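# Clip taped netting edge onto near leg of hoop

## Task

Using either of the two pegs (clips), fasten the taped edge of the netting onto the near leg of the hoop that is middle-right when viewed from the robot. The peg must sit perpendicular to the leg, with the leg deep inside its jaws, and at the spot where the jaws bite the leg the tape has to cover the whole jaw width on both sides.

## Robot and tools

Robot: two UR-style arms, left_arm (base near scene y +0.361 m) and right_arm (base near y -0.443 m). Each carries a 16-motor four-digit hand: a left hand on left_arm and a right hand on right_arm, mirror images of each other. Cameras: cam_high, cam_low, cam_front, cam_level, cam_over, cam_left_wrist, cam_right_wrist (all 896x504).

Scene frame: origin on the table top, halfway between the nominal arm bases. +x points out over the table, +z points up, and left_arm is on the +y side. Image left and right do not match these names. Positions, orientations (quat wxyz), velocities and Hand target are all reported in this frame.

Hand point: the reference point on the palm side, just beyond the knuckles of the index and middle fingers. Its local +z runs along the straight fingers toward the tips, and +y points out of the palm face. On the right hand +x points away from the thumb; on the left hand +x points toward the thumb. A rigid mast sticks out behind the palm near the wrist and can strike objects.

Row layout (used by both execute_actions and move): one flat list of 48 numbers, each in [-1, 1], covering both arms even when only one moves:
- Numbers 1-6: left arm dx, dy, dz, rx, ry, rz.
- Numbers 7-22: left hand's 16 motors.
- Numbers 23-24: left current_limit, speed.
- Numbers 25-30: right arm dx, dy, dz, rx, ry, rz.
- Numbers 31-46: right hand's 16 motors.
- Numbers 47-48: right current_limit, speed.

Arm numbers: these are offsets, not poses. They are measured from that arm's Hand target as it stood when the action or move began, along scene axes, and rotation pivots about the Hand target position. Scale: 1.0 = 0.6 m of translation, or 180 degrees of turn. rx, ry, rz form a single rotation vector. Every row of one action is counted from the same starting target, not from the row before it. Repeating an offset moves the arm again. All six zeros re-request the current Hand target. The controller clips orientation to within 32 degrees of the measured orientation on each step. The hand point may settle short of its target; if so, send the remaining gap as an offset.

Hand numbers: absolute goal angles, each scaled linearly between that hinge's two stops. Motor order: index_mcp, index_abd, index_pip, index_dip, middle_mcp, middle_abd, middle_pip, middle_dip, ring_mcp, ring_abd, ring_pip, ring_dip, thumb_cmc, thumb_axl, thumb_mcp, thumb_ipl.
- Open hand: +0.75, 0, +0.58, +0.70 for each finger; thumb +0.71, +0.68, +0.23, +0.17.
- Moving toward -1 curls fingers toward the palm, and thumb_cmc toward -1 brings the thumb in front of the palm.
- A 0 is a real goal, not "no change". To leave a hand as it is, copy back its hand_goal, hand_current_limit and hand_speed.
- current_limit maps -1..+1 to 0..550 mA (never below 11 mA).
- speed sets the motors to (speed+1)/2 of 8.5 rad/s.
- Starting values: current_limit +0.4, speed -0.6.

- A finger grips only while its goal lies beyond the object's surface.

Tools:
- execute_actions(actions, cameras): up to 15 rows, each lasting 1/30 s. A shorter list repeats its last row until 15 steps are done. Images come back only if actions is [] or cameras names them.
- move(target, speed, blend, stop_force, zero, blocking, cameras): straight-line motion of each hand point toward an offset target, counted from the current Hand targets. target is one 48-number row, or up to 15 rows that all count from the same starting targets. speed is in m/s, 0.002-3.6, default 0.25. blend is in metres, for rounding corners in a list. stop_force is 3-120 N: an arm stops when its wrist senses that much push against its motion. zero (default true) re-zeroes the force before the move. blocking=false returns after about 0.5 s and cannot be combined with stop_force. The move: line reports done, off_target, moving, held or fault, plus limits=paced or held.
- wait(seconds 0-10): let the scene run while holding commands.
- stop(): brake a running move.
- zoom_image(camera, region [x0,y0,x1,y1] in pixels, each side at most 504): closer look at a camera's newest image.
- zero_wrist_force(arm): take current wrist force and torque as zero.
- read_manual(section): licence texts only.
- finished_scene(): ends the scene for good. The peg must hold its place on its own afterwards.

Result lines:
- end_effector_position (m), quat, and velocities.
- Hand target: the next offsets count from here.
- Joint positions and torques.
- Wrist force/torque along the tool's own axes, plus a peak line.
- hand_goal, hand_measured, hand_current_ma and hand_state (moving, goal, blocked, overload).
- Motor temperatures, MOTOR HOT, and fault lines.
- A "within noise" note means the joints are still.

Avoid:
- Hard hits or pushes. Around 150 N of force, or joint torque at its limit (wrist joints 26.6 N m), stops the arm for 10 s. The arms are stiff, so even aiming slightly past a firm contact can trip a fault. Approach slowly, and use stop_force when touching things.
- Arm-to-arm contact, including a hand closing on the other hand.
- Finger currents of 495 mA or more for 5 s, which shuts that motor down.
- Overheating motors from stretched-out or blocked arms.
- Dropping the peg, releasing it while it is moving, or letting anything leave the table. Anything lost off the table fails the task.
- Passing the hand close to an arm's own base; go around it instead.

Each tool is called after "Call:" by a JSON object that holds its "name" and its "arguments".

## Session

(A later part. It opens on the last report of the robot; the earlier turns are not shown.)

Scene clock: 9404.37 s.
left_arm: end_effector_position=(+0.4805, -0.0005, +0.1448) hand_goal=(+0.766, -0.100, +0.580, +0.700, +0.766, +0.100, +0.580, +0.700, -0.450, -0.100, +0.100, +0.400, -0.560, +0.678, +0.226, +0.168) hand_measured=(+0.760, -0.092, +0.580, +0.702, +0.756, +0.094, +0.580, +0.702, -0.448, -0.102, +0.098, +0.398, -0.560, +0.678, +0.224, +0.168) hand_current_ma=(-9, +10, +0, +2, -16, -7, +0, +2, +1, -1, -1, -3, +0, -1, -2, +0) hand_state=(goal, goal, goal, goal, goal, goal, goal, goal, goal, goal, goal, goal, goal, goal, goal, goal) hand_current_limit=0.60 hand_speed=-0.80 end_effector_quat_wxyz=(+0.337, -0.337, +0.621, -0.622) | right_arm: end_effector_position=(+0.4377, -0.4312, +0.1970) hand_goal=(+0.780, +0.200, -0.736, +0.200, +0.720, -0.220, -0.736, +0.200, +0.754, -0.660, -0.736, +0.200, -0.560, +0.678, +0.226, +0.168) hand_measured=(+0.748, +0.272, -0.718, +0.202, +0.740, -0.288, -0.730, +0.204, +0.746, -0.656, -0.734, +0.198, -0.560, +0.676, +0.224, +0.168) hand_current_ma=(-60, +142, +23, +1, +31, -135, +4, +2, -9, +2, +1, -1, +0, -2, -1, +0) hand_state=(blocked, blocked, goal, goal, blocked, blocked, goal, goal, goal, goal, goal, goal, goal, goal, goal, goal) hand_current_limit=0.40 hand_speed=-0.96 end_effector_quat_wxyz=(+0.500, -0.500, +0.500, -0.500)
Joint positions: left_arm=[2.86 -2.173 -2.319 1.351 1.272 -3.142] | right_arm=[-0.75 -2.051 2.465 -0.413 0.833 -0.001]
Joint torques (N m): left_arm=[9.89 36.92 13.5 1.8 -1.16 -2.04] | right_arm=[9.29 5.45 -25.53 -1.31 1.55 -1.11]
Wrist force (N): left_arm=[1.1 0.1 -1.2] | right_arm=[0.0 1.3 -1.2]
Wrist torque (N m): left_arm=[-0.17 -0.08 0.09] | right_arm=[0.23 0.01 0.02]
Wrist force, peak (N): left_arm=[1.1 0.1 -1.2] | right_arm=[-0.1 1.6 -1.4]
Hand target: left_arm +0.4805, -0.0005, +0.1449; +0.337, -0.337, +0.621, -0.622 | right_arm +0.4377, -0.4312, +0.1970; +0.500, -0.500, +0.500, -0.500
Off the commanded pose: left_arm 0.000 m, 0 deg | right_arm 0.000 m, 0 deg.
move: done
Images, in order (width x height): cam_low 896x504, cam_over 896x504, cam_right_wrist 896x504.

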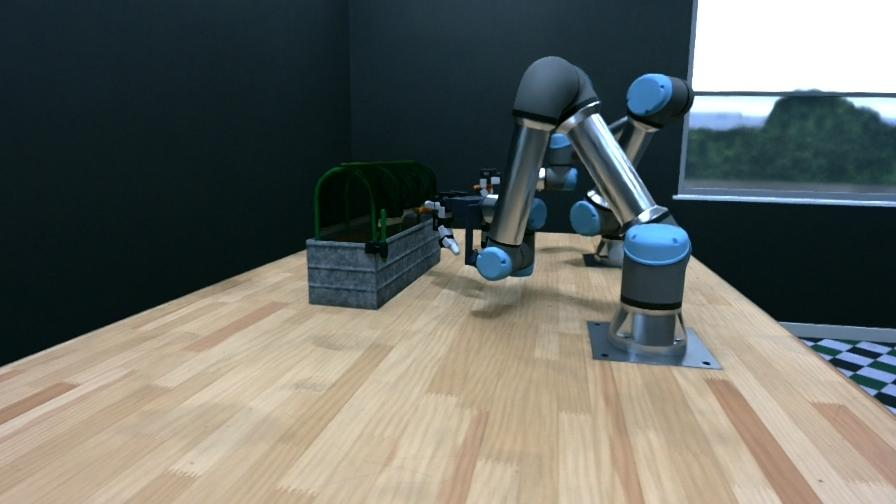

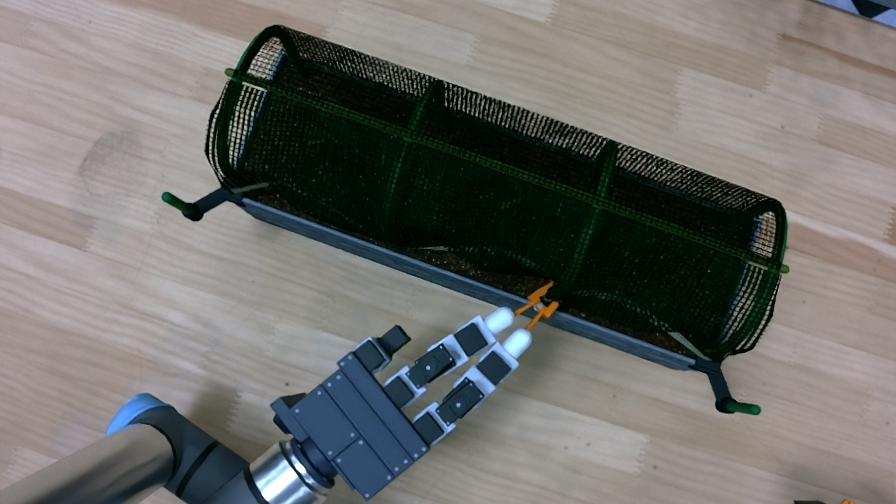

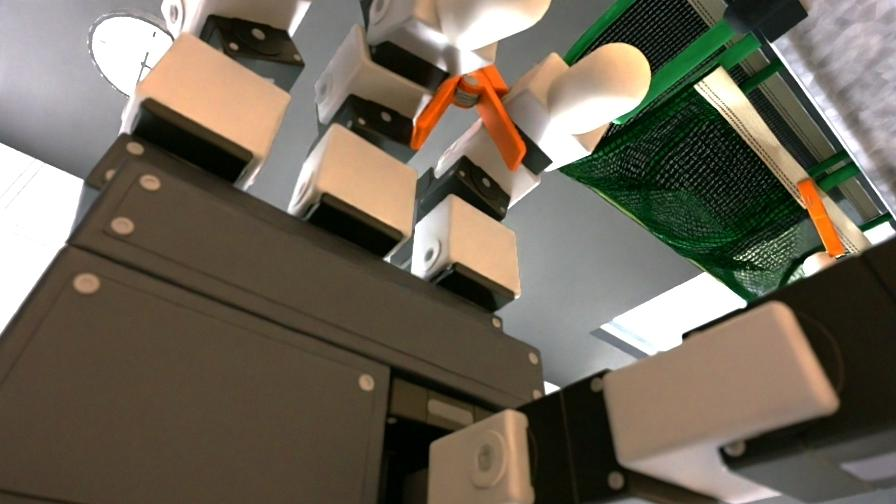

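Call:
{"name": "move", "arguments": {"target": [0,0,-0.005,0,0,0,0.765,-0.10,0.58,0.70,0.765,0.10,0.58,0.70,-0.45,-0.1,0.1,0.4,-0.56,0.678,0.226,0.168,0.6,-0.8,0,0,0,0,0,0,0.78,0.20,-0.737,0.2,0.72,-0.22,-0.737,0.2,0.754,-0.66,-0.737,0.2,-0.56,0.678,0.226,0.168,0.4,-0.96], "speed": 0.01}}

Call:
{"name": "move", "arguments": {"target": [0,0,-0.005,0,0,0,0.765,-0.10,0.58,0.70,0.765,0.10,0.58,0.70,-0.45,-0.1,0.1,0.4,-0.56,0.678,0.226,0.168,0.6,-0.8,0,0,0,0,0,0,0.78,0.20,-0.737,0.2,0.72,-0.22,-0.737,0.2,0.754,-0.66,-0.737,0.2,-0.56,0.678,0.226,0.168,0.4,-0.96], "speed": 0.01, "cameras": ["cam_over","cam_low","cam_right_wrist"]}}

Call:
{"name": "zoom_image", "arguments": {"camera": "cam_low", "region": [410, 200, 450, 230]}}

Call:
{"name": "zoom_image", "arguments": {"camera": "cam_right_wrist", "region": [780, 150, 880, 250]}}

Call:
{"name": "zoom_image", "arguments": {"camera": "cam_over", "region": [485, 275, 565, 365]}}

Scene clock: 9419.93 s.
left_arm: end_effector_position=(+0.4805, -0.0005, +0.1418) hand_goal=(+0.766, -0.100, +0.580, +0.700, +0.766, +0.100, +0.580, +0.700, -0.450, -0.100, +0.100, +0.400, -0.560, +0.678, +0.226, +0.168) hand_measured=(+0.760, -0.092, +0.580, +0.702, +0.760, +0.094, +0.580, +0.702, -0.448, -0.102, +0.098, +0.398, -0.560, +0.678, +0.224, +0.168) hand_current_ma=(-9, +10, +0, +2, -11, -7, +0, +2, +1, -1, -1, -3, +0, -1, -2, +0) hand_state=(goal, goal, goal, goal, goal, goal, goal, goal, goal, goal, goal, goal, goal, goal, goal, goal) hand_current_limit=0.60 hand_speed=-0.80 end_effector_quat_wxyz=(+0.337, -0.337, +0.621, -0.622) | right_arm: end_effector_position=(+0.4377, -0.4312, +0.1970) hand_goal=(+0.780, +0.200, -0.736, +0.200, +0.720, -0.220, -0.736, +0.200, +0.754, -0.660, -0.736, +0.200, -0.560, +0.678, +0.226, +0.168) hand_measured=(+0.748, +0.272, -0.718, +0.202, +0.740, -0.288, -0.730, +0.204, +0.746, -0.656, -0.734, +0.198, -0.560, +0.676, +0.224, +0.168) hand_current_ma=(-60, +142, +23, +1, +31, -135, +4, +2, -9, +2, +1, -1, +0, -2, -1, +0) hand_state=(blocked, blocked, goal, goal, blocked, blocked, goal, goal, goal, goal, goal, goal, goal, goal, goal, goal) hand_current_limit=0.40 hand_speed=-0.96 end_effector_quat_wxyz=(+0.500, -0.500, +0.500, -0.500)
Joint positions: left_arm=[2.86 -2.183 -2.318 1.36 1.272 -3.142] | right_arm=[-0.75 -2.051 2.465 -0.413 0.833 -0.001]
Joint torques (N m): left_arm=[9.77 31.77 13.82 2.27 -0.95 -1.65] | right_arm=[9.91 5.76 -24.3 -1.33 1.63 -1.48]
Wrist force (N): left_arm=[1.3 0.0 -1.2] | right_arm=[-0.3 1.0 -1.2]
Wrist torque (N m): left_arm=[-0.11 -0.07 0.09] | right_arm=[0.20 0.04 -0.01]
Wrist force, peak (N): left_arm=[1.1 0.0 -1.4] | right_arm=[-0.3 1.5 -1.5]
Hand target: left_arm +0.4805, -0.0005, +0.1419; +0.337, -0.337, +0.621, -0.622 | right_arm +0.4377, -0.4312, +0.1970; +0.500, -0.500, +0.500, -0.500
Off the commanded pose: left_arm 0.000 m, 0 deg | right_arm 0.000 m, 0 deg.
move: done

Scene clock: 9420.63 s.
left_arm: end_effector_position=(+0.4805, -0.0005, +0.1388) hand_goal=(+0.766, -0.100, +0.580, +0.700, +0.766, +0.100, +0.580, +0.700, -0.450, -0.100, +0.100, +0.400, -0.560, +0.678, +0.226, +0.168) hand_measured=(+0.762, -0.092, +0.580, +0.702, +0.762, +0.094, +0.580, +0.702, -0.448, -0.102, +0.098, +0.398, -0.560, +0.678, +0.224, +0.168) hand_current_ma=(-5, +10, +0, +2, -7, -7, +0, +2, +1, -1, -1, -3, +0, -1, -2, +0) hand_state=(goal, goal, goal, goal, goal, goal, goal, goal, goal, goal, goal, goal, goal, goal, goal, goal) hand_current_limit=0.60 hand_speed=-0.80 end_effector_quat_wxyz=(+0.337, -0.337, +0.621, -0.622) | right_arm: end_effector_position=(+0.4377, -0.4312, +0.1970) hand_goal=(+0.780, +0.200, -0.736, +0.200, +0.720, -0.220, -0.736, +0.200, +0.754, -0.660, -0.736, +0.200, -0.560, +0.678, +0.226, +0.168) hand_measured=(+0.748, +0.272, -0.718, +0.202, +0.740, -0.288, -0.730, +0.204, +0.746, -0.656, -0.734, +0.198, -0.560, +0.676, +0.224, +0.168) hand_current_ma=(-60, +142, +23, +1, +31, -135, +4, +2, -9, +2, +1, -1, +0, -2, -1, +0) hand_state=(blocked, blocked, goal, goal, blocked, blocked, goal, goal, goal, goal, goal, goal, goal, goal, goal, goal) hand_current_limit=0.40 hand_speed=-0.96 end_effector_quat_wxyz=(+0.500, -0.500, +0.500, -0.500)
Joint positions: left_arm=[2.86 -2.192 -2.317 1.368 1.272 -3.142] | right_arm=[-0.75 -2.051 2.465 -0.413 0.833 -0.001]
Joint torques (N m): left_arm=[9.07 32.3 13.62 2.2 -0.81 -1.41] | right_arm=[11 5.33 -26.32 -1.3 1.79 -1.53]
Wrist force (N): left_arm=[1.1 -0.3 -1.4] | right_arm=[0.0 1.4 -1.3]
Wrist torque (N m): left_arm=[-0.10 -0.05 0.07] | right_arm=[0.26 0.00 0.03]
Wrist force, peak (N): left_arm=[1.4 -0.5 -1.4] | right_arm=[-0.3 1.6 -1.5]
Hand target: left_arm +0.4805, -0.0005, +0.1389; +0.337, -0.337, +0.621, -0.622 | right_arm +0.4377, -0.4312, +0.1970; +0.500, -0.500, +0.500, -0.500
Off the commanded pose: left_arm 0.000 m, 0 deg | right_arm 0.000 m, 0 deg.
move: done
Images, in order (width x height): cam_low 896x504, cam_over 896x504, cam_right_wrist 896x504.

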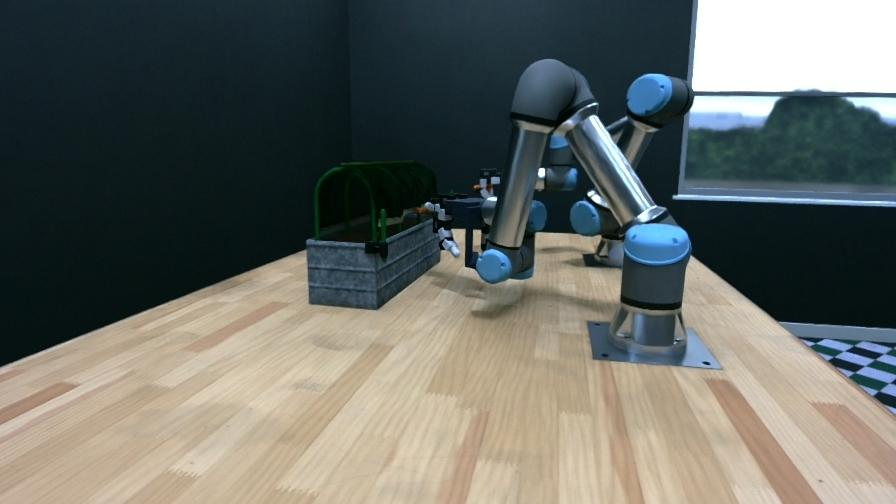

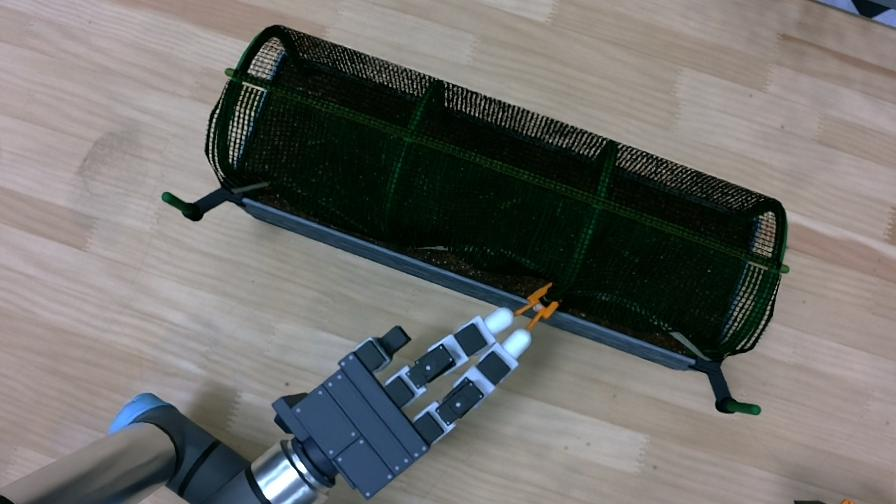

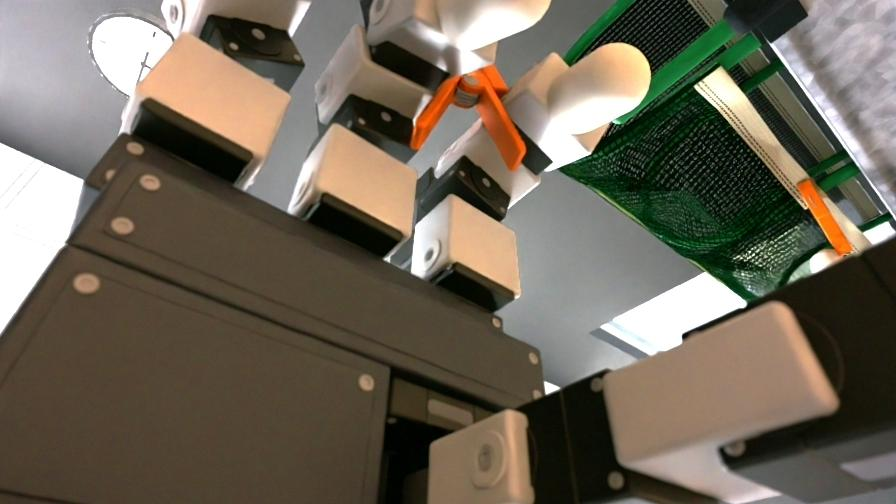

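Scaled by 12.600.

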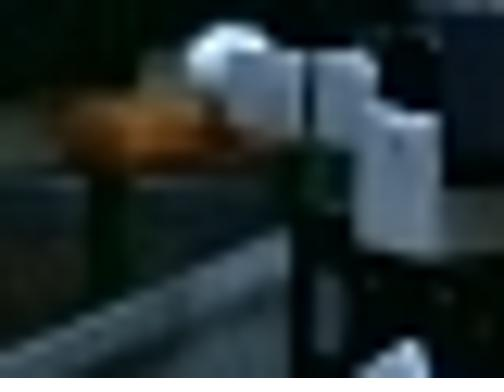

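Scaled by 5.040.

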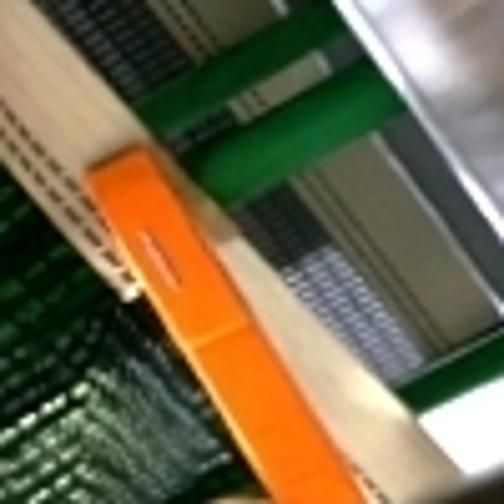

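Scaled by 5.600.

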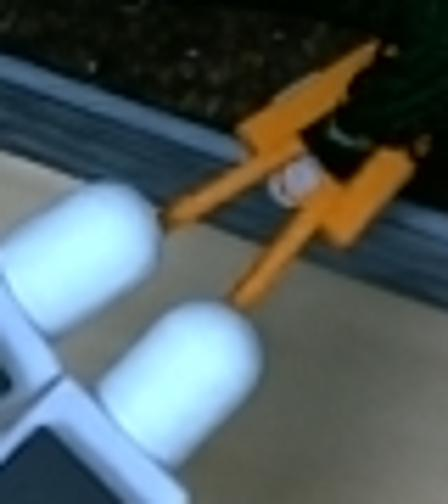

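Call:
{"name": "move", "arguments": {"target": [[0,0,-0.005,0,0,0,0.765,-0.10,0.58,0.70,0.765,0.10,0.58,0.70,-0.45,-0.1,0.1,0.4,-0.56,0.678,0.226,0.168,0.6,-0.8,0,0,0,0,0,0,0.78,0.20,-0.737,0.2,0.72,-0.22,-0.737,0.2,0.754,-0.66,-0.737,0.2,-0.56,0.678,0.226,0.168,0.4,-0.96],[0,0,0.0333,0,0,0,0.765,-0.10,0.58,0.70,0.765,0.10,0.58,0.70,-0.45,-0.1,0.1,0.4,-0.56,0.678,0.226,0.168,0.6,-0.8,0,0,0,0,0,0,0.78,0.20,-0.737,0.2,0.72,-0.22,-0.737,0.2,0.754,-0.66,-0.737,0.2,-0.56,0.678,0.226,0.168,0.4,-0.96]], "speed": [0.01,0.02], "cameras": ["cam_over","cam_low","cam_right_wrist"]}}

Call:
{"name": "zoom_image", "arguments": {"camera": "cam_low", "region": [410, 200, 450, 230]}}

Call:
{"name": "zoom_image", "arguments": {"camera": "cam_right_wrist", "region": [780, 150, 880, 250]}}

Call:
{"name": "zoom_image", "arguments": {"camera": "cam_over", "region": [485, 275, 565, 365]}}

Scene clock: 9475.43 s.
left_arm: end_effector_position=(+0.4805, -0.0005, +0.1590) hand_goal=(+0.766, -0.100, +0.580, +0.700, +0.766, +0.100, +0.580, +0.700, -0.450, -0.100, +0.100, +0.400, -0.560, +0.678, +0.226, +0.168) hand_measured=(+0.760, -0.092, +0.580, +0.702, +0.758, +0.094, +0.580, +0.702, -0.448, -0.102, +0.098, +0.398, -0.560, +0.678, +0.224, +0.168) hand_current_ma=(-10, +10, +0, +2, -13, -7, +0, +2, +1, -1, -1, -3, +0, -1, -2, +0) hand_state=(goal, goal, goal, goal, goal, goal, goal, goal, goal, goal, goal, goal, goal, goal, goal, goal) hand_current_limit=0.60 hand_speed=-0.80 end_effector_quat_wxyz=(+0.337, -0.337, +0.621, -0.622) | right_arm: end_effector_position=(+0.4377, -0.4312, +0.1970) hand_goal=(+0.780, +0.200, -0.736, +0.200, +0.720, -0.220, -0.736, +0.200, +0.754, -0.660, -0.736, +0.200, -0.560, +0.678, +0.226, +0.168) hand_measured=(+0.748, +0.272, -0.718, +0.202, +0.740, -0.288, -0.730, +0.204, +0.746, -0.656, -0.734, +0.198, -0.560, +0.676, +0.224, +0.168) hand_current_ma=(-60, +142, +23, +1, +31, -135, +4, +2, -9, +2, +1, -1, +0, -2, -1, +0) hand_state=(blocked, blocked, goal, goal, blocked, blocked, goal, goal, goal, goal, goal, goal, goal, goal, goal, goal) hand_current_limit=0.40 hand_speed=-0.96 end_effector_quat_wxyz=(+0.500, -0.500, +0.500, -0.500)
Joint positions: left_arm=[2.86 -2.129 -2.322 1.31 1.272 -3.142] | right_arm=[-0.75 -2.051 2.465 -0.413 0.833 -0.001]
Joint torques (N m): left_arm=[8.39 19.14 3.47 4.21 -0.74 -2.39] | right_arm=[8.37 6.15 -25.19 -1.39 1.56 -1.39]
Wrist force (N): left_arm=[1.1 0.6 -0.7] | right_arm=[0.1 1.2 -1.2]
Wrist torque (N m): left_arm=[-0.24 -0.08 0.06] | right_arm=[0.23 0.00 0.02]
Wrist force, peak (N): left_arm=[1.1 -0.4 -1.6] | right_arm=[-0.2 1.8 -1.4]
Hand target: left_arm +0.4805, -0.0005, +0.1589; +0.337, -0.337, +0.621, -0.622 | right_arm +0.4377, -0.4312, +0.1970; +0.500, -0.500, +0.500, -0.500
Off the commanded pose: left_arm 0.000 m, 0 deg | right_arm 0.000 m, 0 deg.
move: done
Images, in order (width x height): cam_low 896x504, cam_over 896x504, cam_right_wrist 896x504.

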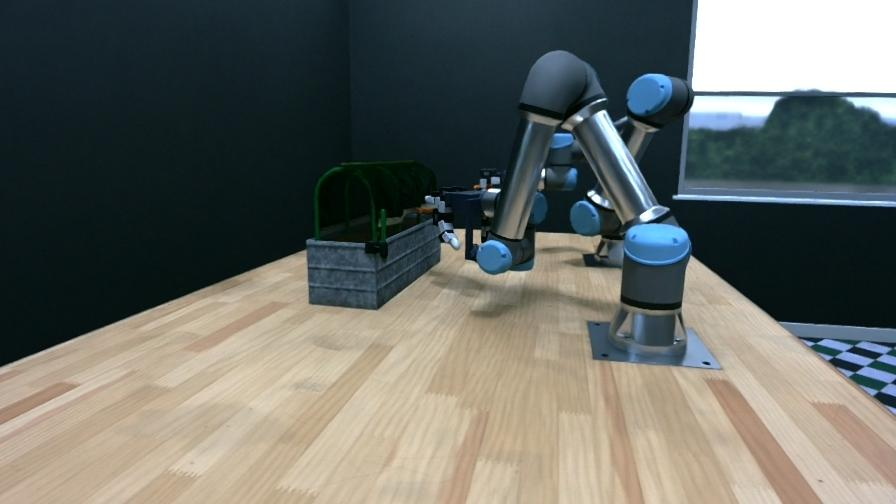

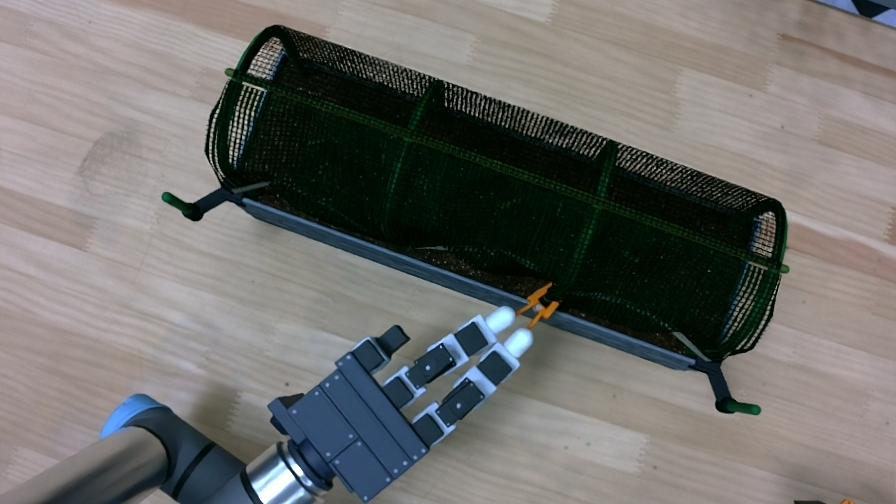

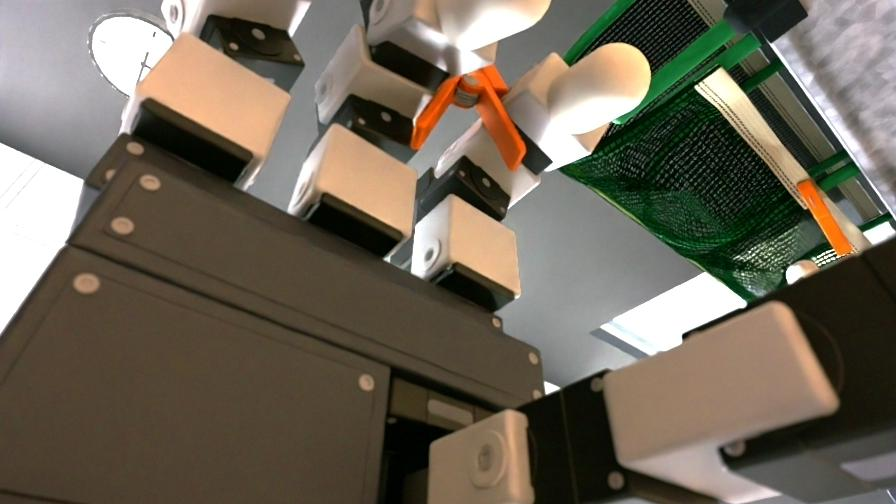

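Scaled by 12.600.

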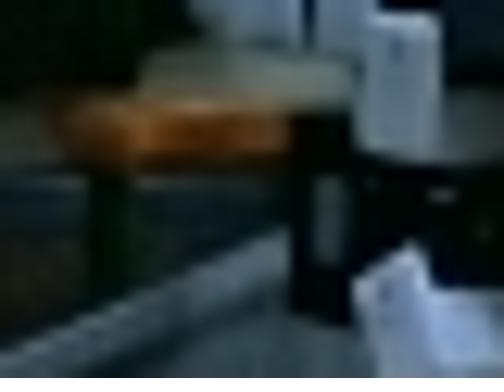

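Scaled by 5.040.

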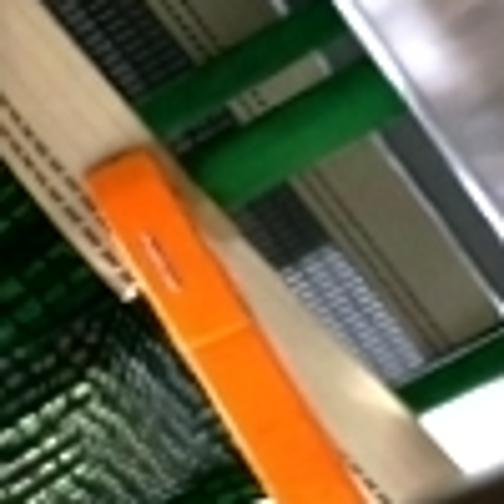

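Scaled by 5.600.

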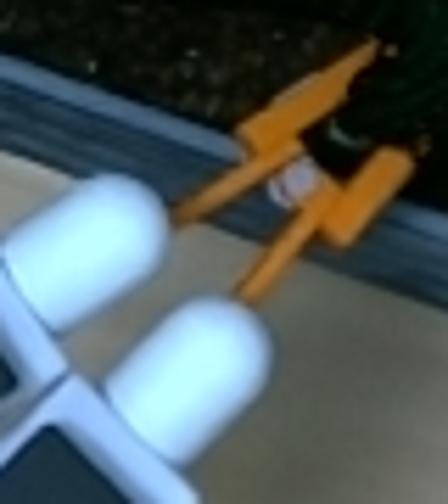

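Call:
{"name": "move", "arguments": {"target": [[0,0,-0.0333,0,0,0,0.765,-0.10,0.58,0.70,0.765,0.10,0.58,0.70,-0.45,-0.1,0.1,0.4,-0.56,0.678,0.226,0.168,0.6,-0.8,0,0,0,0,0,0,0.78,0.20,-0.737,0.2,0.72,-0.22,-0.737,0.2,0.754,-0.66,-0.737,0.2,-0.56,0.678,0.226,0.168,0.4,-0.96],[0,0,-0.0465,0,0,0,0.765,-0.10,0.58,0.70,0.765,0.10,0.58,0.70,-0.45,-0.1,0.1,0.4,-0.56,0.678,0.226,0.168,0.6,-0.8,0,0,0,0,0,0,0.78,0.20,-0.737,0.2,0.72,-0.22,-0.737,0.2,0.754,-0.66,-0.737,0.2,-0.56,0.678,0.226,0.168,0.4,-0.96]], "speed": [0.02,0.006], "cameras": ["cam_low","cam_right_wrist","cam_level"]}}

Call:
{"name": "zoom_image", "arguments": {"camera": "cam_low", "region": [410, 200, 450, 230]}}

Call:
{"name": "zoom_image", "arguments": {"camera": "cam_right_wrist", "region": [780, 150, 880, 250]}}

Call:
{"name": "zoom_image", "arguments": {"camera": "cam_level", "region": [505, 260, 595, 320]}}

Scene clock: 9596.73 s.
left_arm: end_effector_position=(+0.4805, -0.0005, +0.1309) hand_goal=(+0.766, -0.100, +0.580, +0.700, +0.766, +0.100, +0.580, +0.700, -0.450, -0.100, +0.100, +0.400, -0.560, +0.678, +0.226, +0.168) hand_measured=(+0.768, -0.092, +0.582, +0.702, +0.766, +0.094, +0.582, +0.702, -0.448, -0.102, +0.098, +0.398, -0.560, +0.678, +0.224, +0.168) hand_current_ma=(+1, +10, +3, +2, +0, -7, +2, +2, +1, -1, -1, -3, +0, -1, -2, +0) hand_state=(goal, goal, goal, goal, goal, goal, goal, goal, goal, goal, goal, goal, goal, goal, goal, goal) hand_current_limit=0.60 hand_speed=-0.80 end_effector_quat_wxyz=(+0.337, -0.337, +0.621, -0.622) | right_arm: end_effector_position=(+0.4377, -0.4312, +0.1970) hand_goal=(+0.780, +0.200, -0.736, +0.200, +0.720, -0.220, -0.736, +0.200, +0.754, -0.660, -0.736, +0.200, -0.560, +0.678, +0.226, +0.168) hand_measured=(+0.748, +0.272, -0.718, +0.202, +0.740, -0.288, -0.730, +0.204, +0.746, -0.656, -0.734, +0.198, -0.560, +0.676, +0.224, +0.168) hand_current_ma=(-60, +142, +23, +1, +31, -135, +4, +2, -9, +2, +1, -1, +0, -2, -1, +0) hand_state=(blocked, blocked, goal, goal, blocked, blocked, goal, goal, goal, goal, goal, goal, goal, goal, goal, goal) hand_current_limit=0.40 hand_speed=-0.96 end_effector_quat_wxyz=(+0.500, -0.500, +0.500, -0.500)
Joint positions: left_arm=[2.86 -2.217 -2.314 1.39 1.272 -3.142] | right_arm=[-0.75 -2.051 2.465 -0.413 0.833 -0.001]
Joint torques (N m): left_arm=[6.7 32.58 12.07 2.1 -0.1 0.33] | right_arm=[8.42 5.7 -25.62 -1.21 1.5 -1.65]
Wrist force (N): left_arm=[1.1 -1.0 -1.5] | right_arm=[-0.2 0.9 -1.2]
Wrist torque (N m): left_arm=[-0.09 -0.03 0.06] | right_arm=[0.19 0.03 0.00]
Wrist force, peak (N): left_arm=[1.2 -0.9 -1.6] | right_arm=[-0.2 1.8 -1.2]
Hand target: left_arm +0.4805, -0.0005, +0.1310; +0.337, -0.337, +0.621, -0.622 | right_arm +0.4377, -0.4312, +0.1970; +0.500, -0.500, +0.500, -0.500
Off the commanded pose: left_arm 0.000 m, 0 deg | right_arm 0.000 m, 0 deg.
move: done
Images, in order (width x height): cam_low 896x504, cam_level 896x504, cam_right_wrist 896x504.

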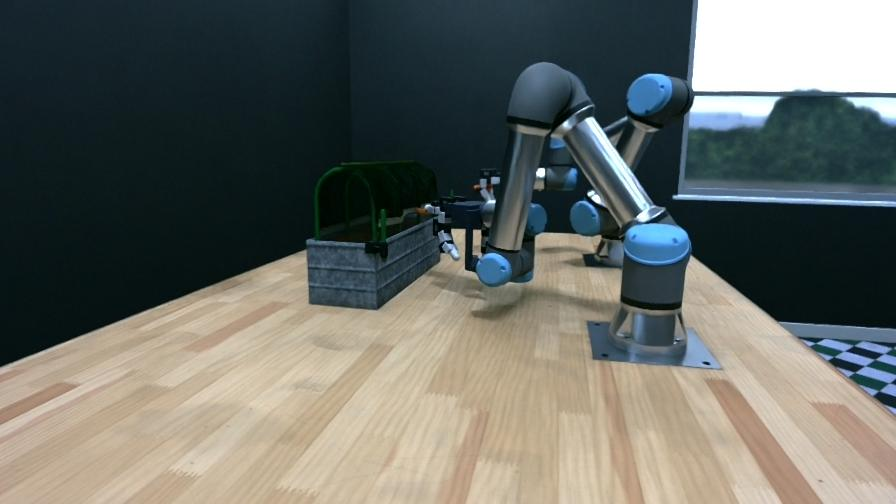

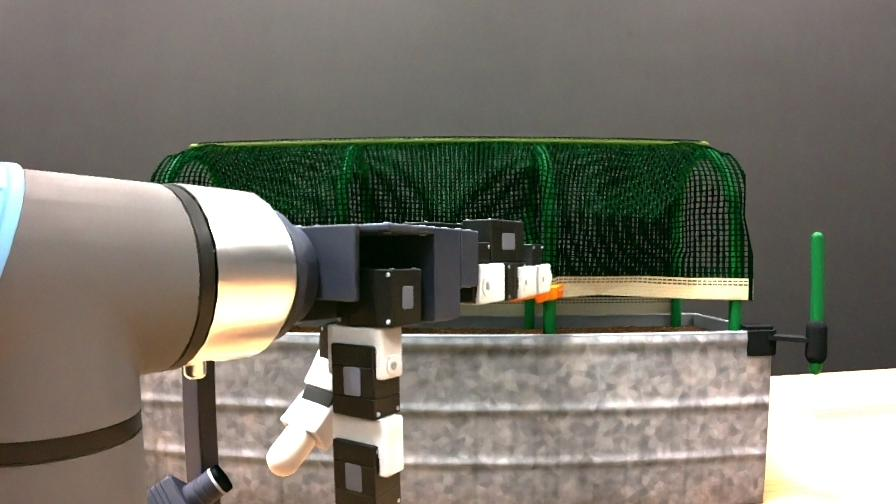

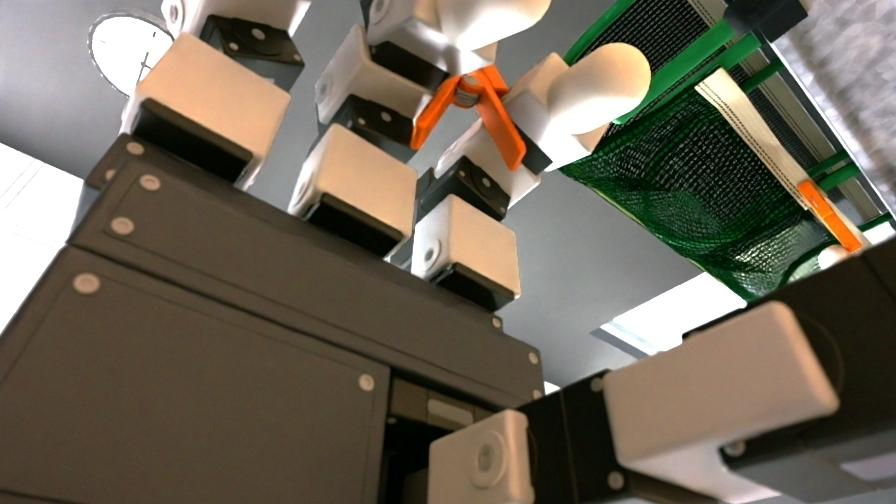

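Scaled by 12.600.

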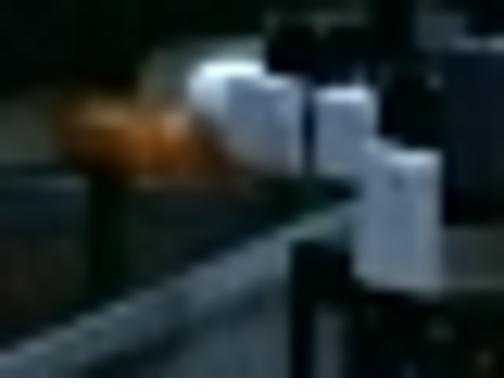

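Scaled by 5.040.

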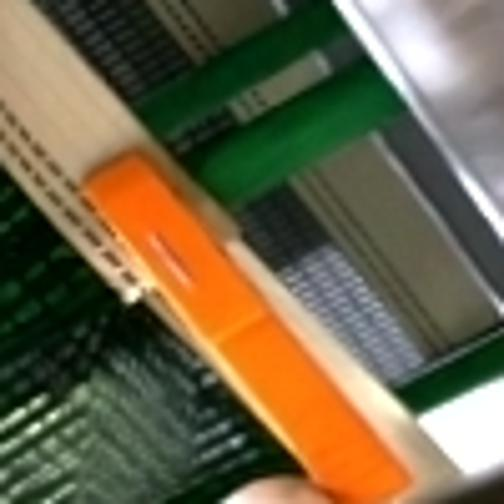

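Scaled by 5.600.

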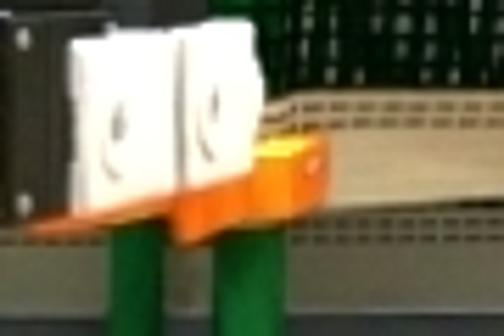

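Call:
{"name": "move", "arguments": {"target": [[0,0,0.0465,0,0,0,0.765,-0.10,0.58,0.70,0.765,0.10,0.58,0.70,-0.45,-0.1,0.1,0.4,-0.56,0.678,0.226,0.168,0.6,-0.8,0,0,0,0,0,0,0.78,0.20,-0.737,0.2,0.72,-0.22,-0.737,0.2,0.754,-0.66,-0.737,0.2,-0.56,0.678,0.226,0.168,0.4,-0.96]], "speed": [0.02], "cameras": ["cam_low","cam_right_wrist","cam_level"]}}

Call:
{"name": "zoom_image", "arguments": {"camera": "cam_low", "region": [410, 200, 450, 230]}}

Call:
{"name": "zoom_image", "arguments": {"camera": "cam_right_wrist", "region": [780, 150, 880, 250]}}

Call:
{"name": "zoom_image", "arguments": {"camera": "cam_level", "region": [505, 260, 595, 320]}}

Scene clock: 9630.63 s.
left_arm: end_effector_position=(+0.4805, -0.0005, +0.1590) hand_goal=(+0.766, -0.100, +0.580, +0.700, +0.766, +0.100, +0.580, +0.700, -0.450, -0.100, +0.100, +0.400, -0.560, +0.678, +0.226, +0.168) hand_measured=(+0.760, -0.092, +0.580, +0.702, +0.758, +0.094, +0.580, +0.702, -0.448, -0.102, +0.098, +0.398, -0.560, +0.678, +0.224, +0.168) hand_current_ma=(-10, +10, +0, +2, -13, -7, +0, +2, +1, -1, -1, -3, +0, -1, -2, +0) hand_state=(goal, goal, goal, goal, goal, goal, goal, goal, goal, goal, goal, goal, goal, goal, goal, goal) hand_current_limit=0.60 hand_speed=-0.80 end_effector_quat_wxyz=(+0.337, -0.337, +0.621, -0.622) | right_arm: end_effector_position=(+0.4377, -0.4312, +0.1970) hand_goal=(+0.780, +0.200, -0.736, +0.200, +0.720, -0.220, -0.736, +0.200, +0.754, -0.660, -0.736, +0.200, -0.560, +0.678, +0.226, +0.168) hand_measured=(+0.748, +0.272, -0.718, +0.202, +0.740, -0.288, -0.730, +0.204, +0.746, -0.656, -0.734, +0.198, -0.560, +0.676, +0.224, +0.168) hand_current_ma=(-60, +142, +23, +1, +31, -135, +4, +2, -9, +2, +1, -1, +0, -2, -1, +0) hand_state=(blocked, blocked, goal, goal, blocked, blocked, goal, goal, goal, goal, goal, goal, goal, goal, goal, goal) hand_current_limit=0.40 hand_speed=-0.96 end_effector_quat_wxyz=(+0.500, -0.500, +0.500, -0.500)
Joint positions: left_arm=[2.86 -2.129 -2.322 1.31 1.272 -3.142] | right_arm=[-0.75 -2.051 2.465 -0.413 0.833 -0.001]
Joint torques (N m): left_arm=[6.08 18.06 2.68 4.02 -0.06 -1.33] | right_arm=[8.8 4.53 -26.03 -1.24 1.67 -1.4]
Wrist force (N): left_arm=[1.3 0.7 -0.8] | right_arm=[0.2 1.3 -1.0]
Wrist torque (N m): left_arm=[-0.21 -0.11 0.08] | right_arm=[0.23 -0.02 0.04]
Wrist force, peak (N): left_arm=[1.1 -1.0 -1.8] | right_arm=[-0.2 1.8 -1.4]
Hand target: left_arm +0.4805, -0.0005, +0.1589; +0.337, -0.337, +0.621, -0.622 | right_arm +0.4377, -0.4312, +0.1970; +0.500, -0.500, +0.500, -0.500
Off the commanded pose: left_arm 0.000 m, 0 deg | right_arm 0.000 m, 0 deg.
move: done
Images, in order (width x height): cam_low 896x504, cam_level 896x504, cam_right_wrist 896x504.

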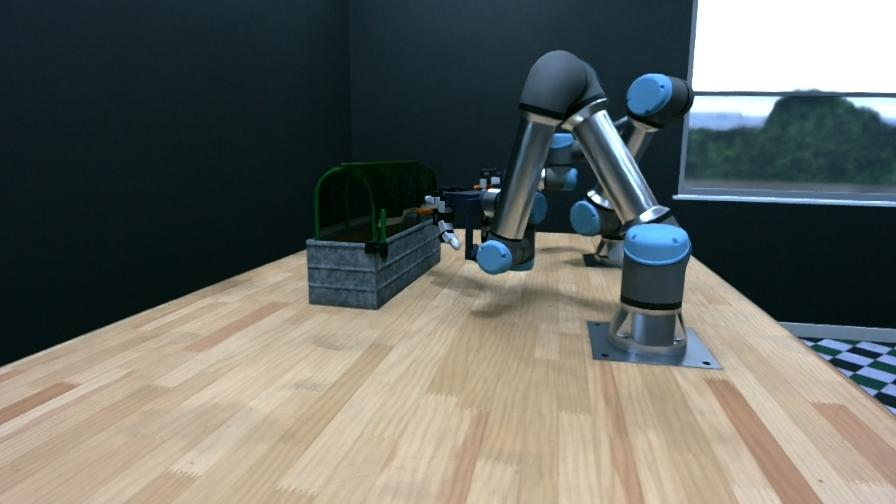

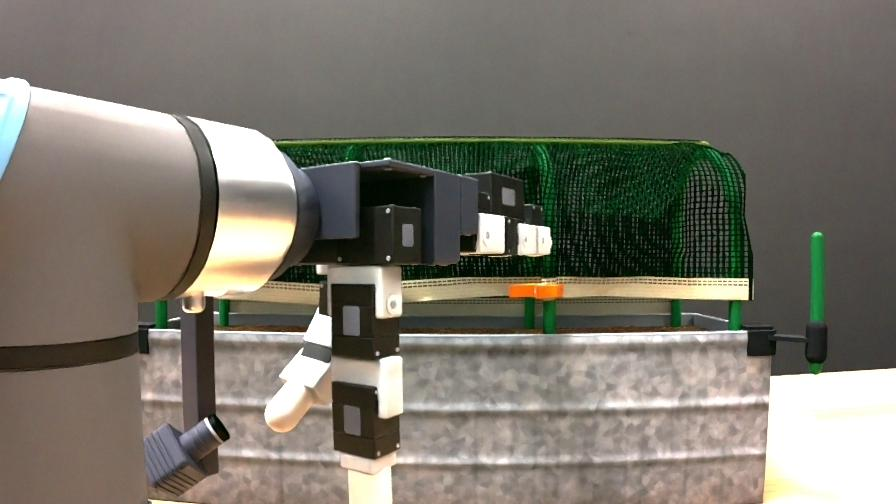

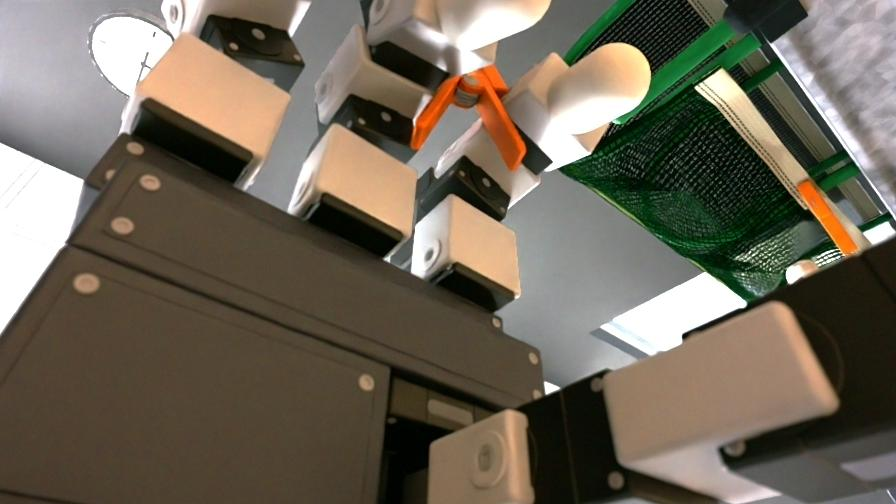

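Scaled by 12.600.

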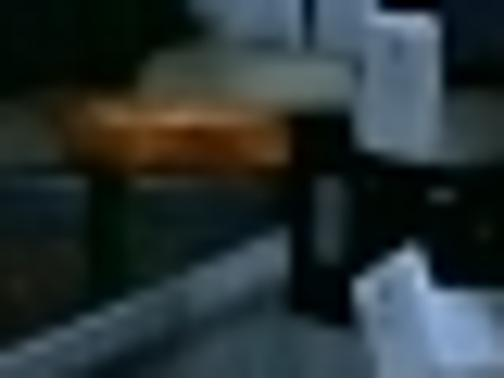

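Scaled by 5.040.

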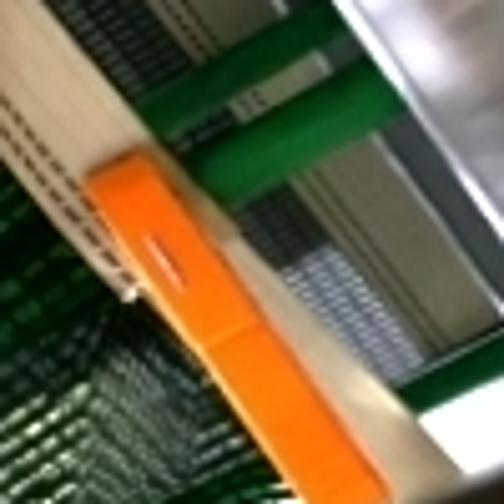

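Scaled by 5.600.

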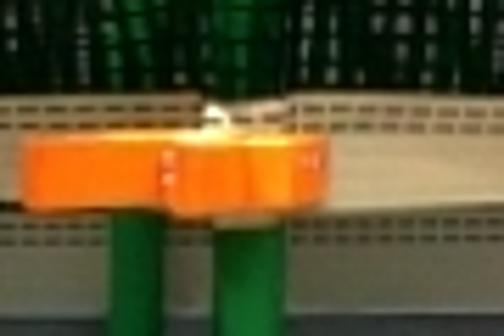

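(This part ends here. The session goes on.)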